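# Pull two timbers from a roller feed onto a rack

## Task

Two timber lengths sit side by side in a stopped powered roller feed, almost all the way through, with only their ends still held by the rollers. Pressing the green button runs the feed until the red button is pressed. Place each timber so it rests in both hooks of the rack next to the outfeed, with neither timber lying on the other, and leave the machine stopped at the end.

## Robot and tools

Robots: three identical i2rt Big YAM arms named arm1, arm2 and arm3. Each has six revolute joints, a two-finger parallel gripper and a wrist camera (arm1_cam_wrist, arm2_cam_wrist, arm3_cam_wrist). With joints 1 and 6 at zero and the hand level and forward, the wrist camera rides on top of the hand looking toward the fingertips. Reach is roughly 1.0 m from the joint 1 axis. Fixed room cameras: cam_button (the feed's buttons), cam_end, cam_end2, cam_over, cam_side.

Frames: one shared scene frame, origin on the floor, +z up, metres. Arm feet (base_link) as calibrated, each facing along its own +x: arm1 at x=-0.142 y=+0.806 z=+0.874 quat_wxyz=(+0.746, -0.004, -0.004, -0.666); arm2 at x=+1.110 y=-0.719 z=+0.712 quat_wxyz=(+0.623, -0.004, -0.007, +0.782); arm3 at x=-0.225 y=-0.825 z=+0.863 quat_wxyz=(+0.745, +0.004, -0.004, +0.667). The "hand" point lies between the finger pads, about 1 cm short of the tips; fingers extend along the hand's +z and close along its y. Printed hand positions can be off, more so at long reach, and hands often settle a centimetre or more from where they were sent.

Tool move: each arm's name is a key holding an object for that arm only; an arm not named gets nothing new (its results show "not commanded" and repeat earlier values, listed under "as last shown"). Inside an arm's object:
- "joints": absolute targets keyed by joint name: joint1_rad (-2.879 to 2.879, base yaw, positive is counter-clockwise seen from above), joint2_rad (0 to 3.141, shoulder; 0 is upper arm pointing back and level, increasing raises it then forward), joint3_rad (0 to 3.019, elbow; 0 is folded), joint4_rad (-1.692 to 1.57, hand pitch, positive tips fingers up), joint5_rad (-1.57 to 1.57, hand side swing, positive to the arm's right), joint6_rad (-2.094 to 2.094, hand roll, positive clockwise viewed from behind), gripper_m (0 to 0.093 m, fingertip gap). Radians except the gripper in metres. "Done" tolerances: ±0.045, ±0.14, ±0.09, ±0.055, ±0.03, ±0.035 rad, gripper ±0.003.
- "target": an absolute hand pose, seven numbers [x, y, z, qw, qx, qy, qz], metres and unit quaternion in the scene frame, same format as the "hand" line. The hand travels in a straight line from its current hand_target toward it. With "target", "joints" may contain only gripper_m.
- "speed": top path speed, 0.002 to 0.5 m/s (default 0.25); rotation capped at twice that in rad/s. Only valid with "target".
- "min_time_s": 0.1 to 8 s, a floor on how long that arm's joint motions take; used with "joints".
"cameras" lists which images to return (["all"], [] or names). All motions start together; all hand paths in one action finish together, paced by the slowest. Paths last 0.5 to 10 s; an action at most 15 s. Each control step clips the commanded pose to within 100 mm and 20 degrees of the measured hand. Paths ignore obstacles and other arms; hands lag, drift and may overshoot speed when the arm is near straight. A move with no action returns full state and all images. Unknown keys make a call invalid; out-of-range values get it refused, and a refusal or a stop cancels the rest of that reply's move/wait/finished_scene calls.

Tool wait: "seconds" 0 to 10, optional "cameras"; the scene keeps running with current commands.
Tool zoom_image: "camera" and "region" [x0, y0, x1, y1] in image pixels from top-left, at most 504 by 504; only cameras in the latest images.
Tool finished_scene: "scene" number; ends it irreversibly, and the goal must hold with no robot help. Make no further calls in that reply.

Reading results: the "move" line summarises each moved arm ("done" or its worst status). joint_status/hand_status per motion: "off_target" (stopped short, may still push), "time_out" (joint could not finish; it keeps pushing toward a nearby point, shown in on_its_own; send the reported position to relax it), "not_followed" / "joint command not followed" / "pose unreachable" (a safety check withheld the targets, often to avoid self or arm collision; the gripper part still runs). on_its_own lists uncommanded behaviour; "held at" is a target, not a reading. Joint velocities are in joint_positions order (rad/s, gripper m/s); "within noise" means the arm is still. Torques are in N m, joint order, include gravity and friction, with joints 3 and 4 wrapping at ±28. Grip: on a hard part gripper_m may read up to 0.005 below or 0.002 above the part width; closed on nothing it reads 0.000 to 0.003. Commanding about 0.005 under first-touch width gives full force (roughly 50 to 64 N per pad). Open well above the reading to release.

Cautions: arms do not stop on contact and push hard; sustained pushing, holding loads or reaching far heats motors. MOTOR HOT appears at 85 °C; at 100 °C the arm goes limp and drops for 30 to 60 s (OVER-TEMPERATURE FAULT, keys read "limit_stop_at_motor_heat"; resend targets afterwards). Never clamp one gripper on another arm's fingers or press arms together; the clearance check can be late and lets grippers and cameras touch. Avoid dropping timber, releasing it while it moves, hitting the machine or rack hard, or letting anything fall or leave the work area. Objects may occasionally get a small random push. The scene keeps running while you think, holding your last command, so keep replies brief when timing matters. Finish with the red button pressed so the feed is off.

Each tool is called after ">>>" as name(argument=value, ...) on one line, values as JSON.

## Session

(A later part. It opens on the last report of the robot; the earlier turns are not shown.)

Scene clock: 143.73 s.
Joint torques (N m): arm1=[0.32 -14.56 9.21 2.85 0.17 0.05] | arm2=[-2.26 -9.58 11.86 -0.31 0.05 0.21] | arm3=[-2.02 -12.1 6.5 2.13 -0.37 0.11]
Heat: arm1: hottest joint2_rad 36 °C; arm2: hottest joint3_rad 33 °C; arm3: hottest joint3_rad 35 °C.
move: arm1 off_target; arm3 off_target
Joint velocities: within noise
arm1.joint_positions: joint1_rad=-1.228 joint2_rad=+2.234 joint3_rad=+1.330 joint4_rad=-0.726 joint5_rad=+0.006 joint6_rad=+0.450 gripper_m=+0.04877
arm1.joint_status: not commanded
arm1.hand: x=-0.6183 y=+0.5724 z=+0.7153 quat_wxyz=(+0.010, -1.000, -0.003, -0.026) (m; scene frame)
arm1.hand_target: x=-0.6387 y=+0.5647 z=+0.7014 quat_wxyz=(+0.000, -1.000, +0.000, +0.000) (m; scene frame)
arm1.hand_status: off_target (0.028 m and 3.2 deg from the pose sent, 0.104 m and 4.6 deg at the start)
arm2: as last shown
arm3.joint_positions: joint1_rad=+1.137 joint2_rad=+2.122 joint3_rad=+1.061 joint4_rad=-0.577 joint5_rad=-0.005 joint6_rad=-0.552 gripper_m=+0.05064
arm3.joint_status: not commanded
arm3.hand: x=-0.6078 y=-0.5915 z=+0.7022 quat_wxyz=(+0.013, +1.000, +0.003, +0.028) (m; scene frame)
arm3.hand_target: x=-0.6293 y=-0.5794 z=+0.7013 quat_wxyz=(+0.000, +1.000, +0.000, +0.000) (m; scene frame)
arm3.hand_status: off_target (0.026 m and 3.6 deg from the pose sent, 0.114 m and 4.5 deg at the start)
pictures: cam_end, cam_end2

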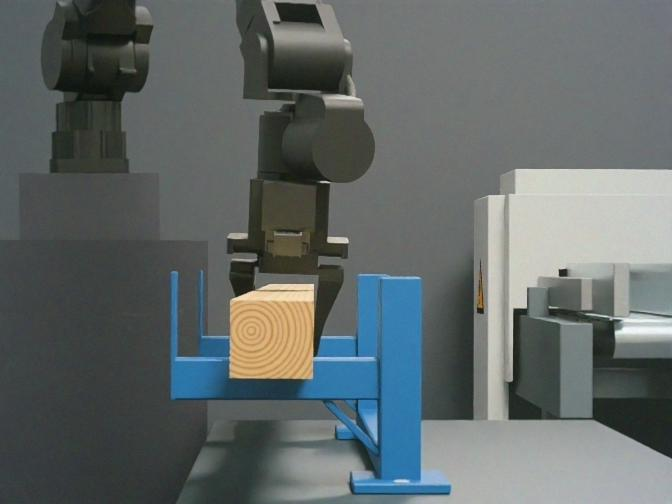

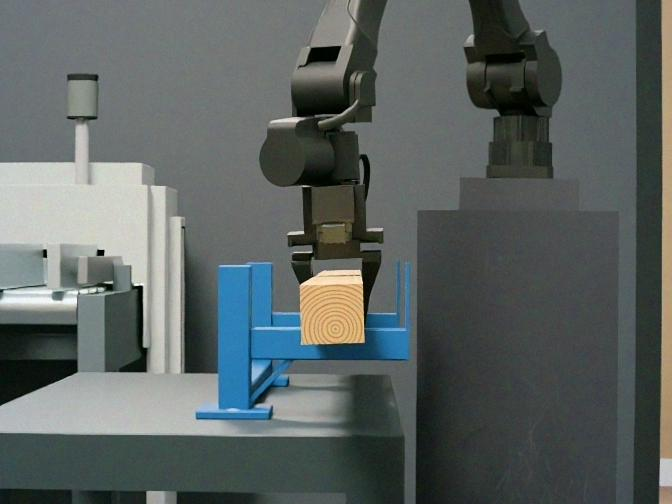

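>>> move(arm1={"target":[-0.632,0.564,0.68,0,1,0,0],"speed":0.06}, arm3={"target":[-0.622,-0.582,0.675,0,1,0,0],"speed":0.06})

>>> move(arm1={"joints":{"gripper_m":0.058}}, arm3={"joints":{"gripper_m":0.06}})

>>> move(arm1={"joints":{"gripper_m":0.08}}, arm3={"joints":{"gripper_m":0.08}}, cameras=["cam_end","cam_end2"])

Scene clock: 154.27 s.
Joint torques (N m): arm1=[0.91 -12.34 7.42 3.49 0.08 0.08] | arm2=[-2.26 -9.58 11.85 -0.31 0.05 0.2] | arm3=[-2.2 -8.76 5.65 3.74 -0.44 0.06]
Heat: arm1: hottest joint2_rad 35 °C; arm2: hottest joint3_rad 34 °C; arm3: hottest joint3_rad 34 °C.
move: arm1 off_target; arm3 off_target
Joint velocities: within noise
arm1.joint_positions: joint1_rad=-1.228 joint2_rad=+2.235 joint3_rad=+1.330 joint4_rad=-0.692 joint5_rad=+0.009 joint6_rad=+0.451 gripper_m=+0.04877
arm1.joint_status: not commanded
arm1.hand: x=-0.6258 y=+0.5691 z=+0.7146 quat_wxyz=(+0.003, -1.000, -0.003, -0.010) (m; scene frame)
arm1.hand_target: x=-0.6297 y=+0.5652 z=+0.6822 quat_wxyz=(+0.000, -1.000, +0.000, -0.001) (m; scene frame)
arm1.hand_status: off_target (0.036 m and 1.3 deg from the pose sent, 0.039 m and 3.1 deg at the start)
arm2: as last shown
arm3.joint_positions: joint1_rad=+1.138 joint2_rad=+2.122 joint3_rad=+1.052 joint4_rad=-0.559 joint5_rad=-0.002 joint6_rad=-0.550 gripper_m=+0.05064
arm3.joint_status: not commanded
arm3.hand: x=-0.6071 y=-0.5915 z=+0.7002 quat_wxyz=(+0.010, +1.000, +0.003, +0.025) (m; scene frame)
arm3.hand_target: x=-0.6204 y=-0.5828 z=+0.6774 quat_wxyz=(+0.000, +1.000, +0.000, +0.001) (m; scene frame)
arm3.hand_status: off_target (0.031 m and 3.1 deg from the pose sent, 0.032 m and 3.6 deg at the start)
pictures: none

Scene clock: 154.97 s.
Joint torques (N m): arm1=[0.73 -15.27 6.95 0.58 -0.01 0.05] | arm2=[-2.26 -9.58 11.86 -0.32 0.05 0.21] | arm3=[-2.26 -12.1 5.29 0.95 -0.14 0.06]
Heat: arm1: hottest joint2_rad 35 °C; arm2: hottest joint3_rad 34 °C; arm3: hottest joint3_rad 34 °C.
move: arm1 done; arm3 done
Joint velocities: within noise
arm1.joint_positions: joint1_rad=-1.228 joint2_rad=+2.267 joint3_rad=+1.333 joint4_rad=-0.624 joint5_rad=+0.011 joint6_rad=+0.454 gripper_m=+0.05794
arm1.joint_status: all done
arm1.hand: x=-0.6339 y=+0.5654 z=+0.6985 quat_wxyz=(-0.004, -1.000, -0.001, +0.008) (m; scene frame)
arm1.hand_target: x=-0.6298 y=+0.5651 z=+0.6823 quat_wxyz=(+0.000, -1.000, +0.000, +0.000) (m; scene frame)
arm1.hand_status: not commanded
arm2: as last shown
arm3.joint_positions: joint1_rad=+1.138 joint2_rad=+2.165 joint3_rad=+1.055 joint4_rad=-0.479 joint5_rad=-0.010 joint6_rad=-0.550 gripper_m=+0.05996
arm3.joint_status: all done
arm3.hand: x=-0.6148 y=-0.5886 z=+0.6813 quat_wxyz=(+0.003, +1.000, +0.003, +0.006) (m; scene frame)
arm3.hand_target: x=-0.6204 y=-0.5830 z=+0.6773 quat_wxyz=(+0.000, +1.000, +0.000, +0.001) (m; scene frame)
arm3.hand_status: not commanded
pictures: none

Scene clock: 155.53 s.
Joint torques (N m): arm1=[0.73 -15.03 6.99 0.59 -0.02 0.04] | arm2=[-2.26 -9.58 11.85 -0.31 0.06 0.2] | arm3=[-2.26 -12.1 5.29 0.96 -0.15 0.06]
Heat: arm1: hottest joint2_rad 35 °C; arm2: hottest joint3_rad 34 °C; arm3: hottest joint3_rad 34 °C.
move: arm1 done; arm3 done
Joint velocities: within noise
arm1.joint_positions: joint1_rad=-1.228 joint2_rad=+2.267 joint3_rad=+1.333 joint4_rad=-0.624 joint5_rad=+0.011 joint6_rad=+0.456 gripper_m=+0.07982
arm1.joint_status: all done
arm1.hand: x=-0.6339 y=+0.5654 z=+0.6985 quat_wxyz=(-0.004, -1.000, +0.000, +0.008) (m; scene frame)
arm1.hand_target: x=-0.6297 y=+0.5650 z=+0.6823 quat_wxyz=(+0.000, -1.000, +0.000, +0.000) (m; scene frame)
arm1.hand_status: not commanded
arm2: as last shown
arm3.joint_positions: joint1_rad=+1.138 joint2_rad=+2.165 joint3_rad=+1.055 joint4_rad=-0.479 joint5_rad=-0.010 joint6_rad=-0.550 gripper_m=+0.07985
arm3.joint_status: all done
arm3.hand: x=-0.6148 y=-0.5886 z=+0.6813 quat_wxyz=(+0.003, +1.000, +0.003, +0.006) (m; scene frame)
arm3.hand_target: x=-0.6204 y=-0.5830 z=+0.6773 quat_wxyz=(+0.000, +1.000, +0.000, +0.001) (m; scene frame)
arm3.hand_status: not commanded
pictures: cam_end, cam_end2

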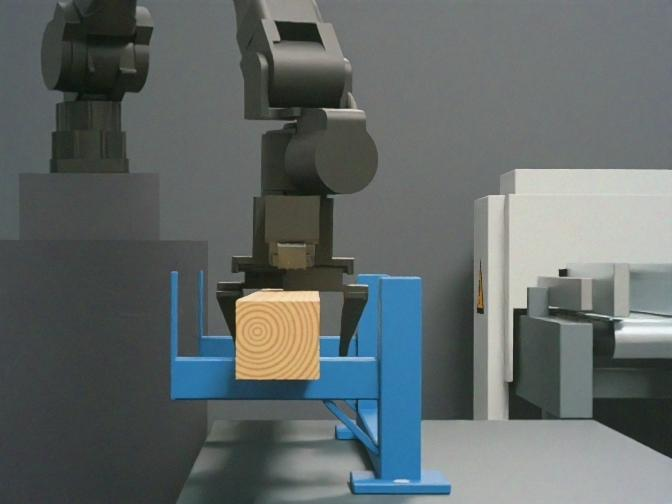

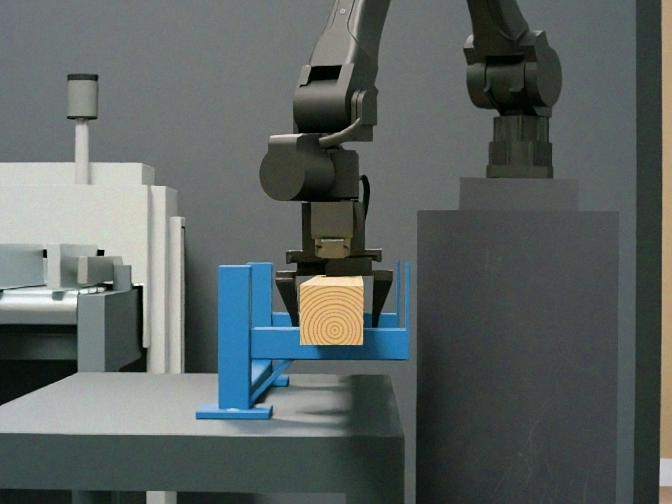

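>>> move(arm1={"target":[-0.632,0.566,0.90,0,1,0,0],"speed":0.15}, arm3={"target":[-0.618,-0.587,0.90,0,1,0,0],"speed":0.15}, cameras=["cam_over","cam_end","cam_end2","cam_button"])

Scene clock: 164.00 s.
Joint torques (N m): arm1=[0.97 -16.26 11.69 -0.29 -0.02 0.04] | arm2=[-2.32 -9.58 11.86 -0.32 0.05 0.2] | arm3=[-2.32 -11.52 9.68 0.36 -0.15 0.06]
Heat: arm1: hottest joint2_rad 34 °C; arm2: hottest joint3_rad 35 °C; arm3: hottest joint3_rad 33 °C.
move: arm1 off_target; arm3 off_target
Joint velocities: within noise
arm1.joint_positions: joint1_rad=-1.228 joint2_rad=+1.920 joint3_rad=+1.363 joint4_rad=-1.043 joint5_rad=+0.011 joint6_rad=+0.456 gripper_m=+0.07992
arm1.joint_status: not commanded
arm1.hand: x=-0.6208 y=+0.5742 z=+0.8893 quat_wxyz=(+0.005, -1.000, +0.000, -0.011) (m; scene frame)
arm1.hand_target: x=-0.6316 y=+0.5661 z=+0.9001 quat_wxyz=(+0.000, -1.000, +0.000, +0.000) (m; scene frame)
arm1.hand_status: off_target (0.018 m and 1.4 deg from the pose sent, 0.202 m and 1.0 deg at the start)
arm2.joint_positions: joint1_rad=-0.055 joint2_rad=+1.314 joint3_rad=+1.092 joint4_rad=-1.408 joint5_rad=-0.017 joint6_rad=-0.061 gripper_m=+0.00051
arm2.joint_status: not commanded
arm2.hand: x=+1.0464 y=-0.3763 z=+0.8955 quat_wxyz=(+0.019, +0.783, -0.621, +0.020) (m; scene frame)
arm2.hand_target: x=+1.0432 y=-0.3612 z=+0.9198 quat_wxyz=(+0.000, +0.782, -0.623, +0.000) (m; scene frame)
arm2.hand_status: not commanded
arm3.joint_positions: joint1_rad=+1.138 joint2_rad=+1.718 joint3_rad=+1.087 joint4_rad=-0.976 joint5_rad=-0.010 joint6_rad=-0.550 gripper_m=+0.07993
arm3.joint_status: not commanded
arm3.hand: x=-0.6053 y=-0.5969 z=+0.8874 quat_wxyz=(+0.008, +1.000, +0.003, +0.013) (m; scene frame)
arm3.hand_target: x=-0.6176 y=-0.5873 z=+0.9002 quat_wxyz=(+0.000, +1.000, +0.000, +0.000) (m; scene frame)
arm3.hand_status: off_target (0.020 m and 1.8 deg from the pose sent, 0.219 m and 0.8 deg at the start)
pictures: cam_button, cam_end, cam_end2, cam_over

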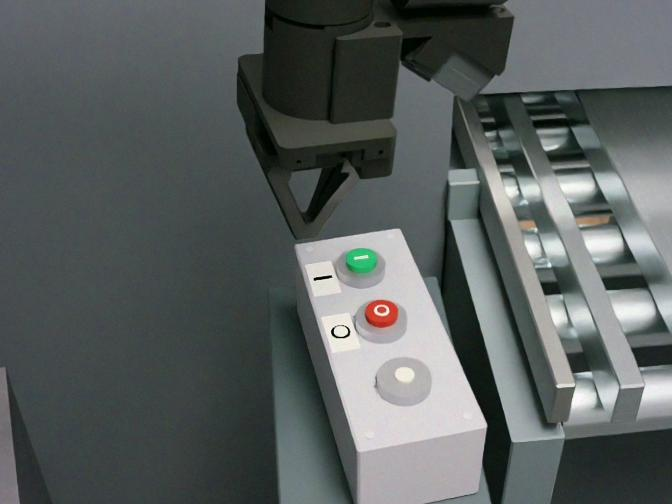

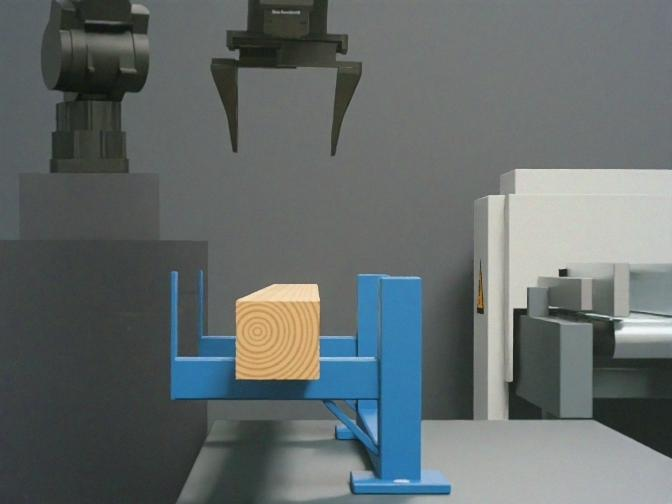

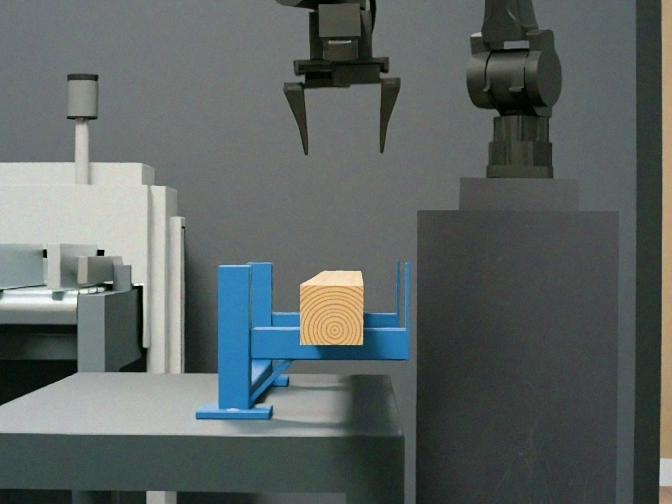

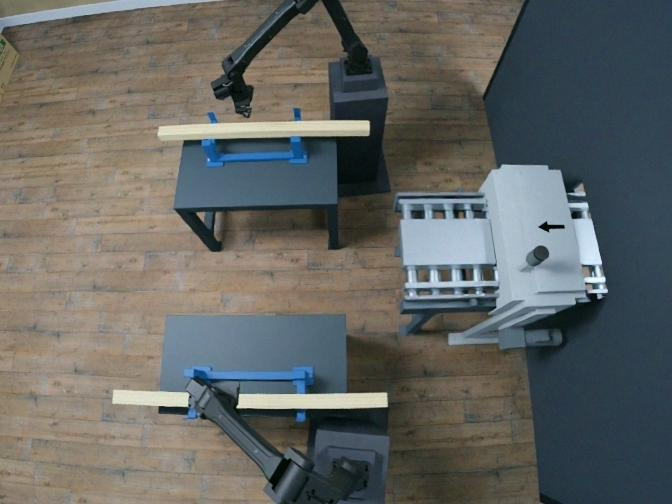

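>>> finished_scene(scene=2)

The scene is finished: the task was done.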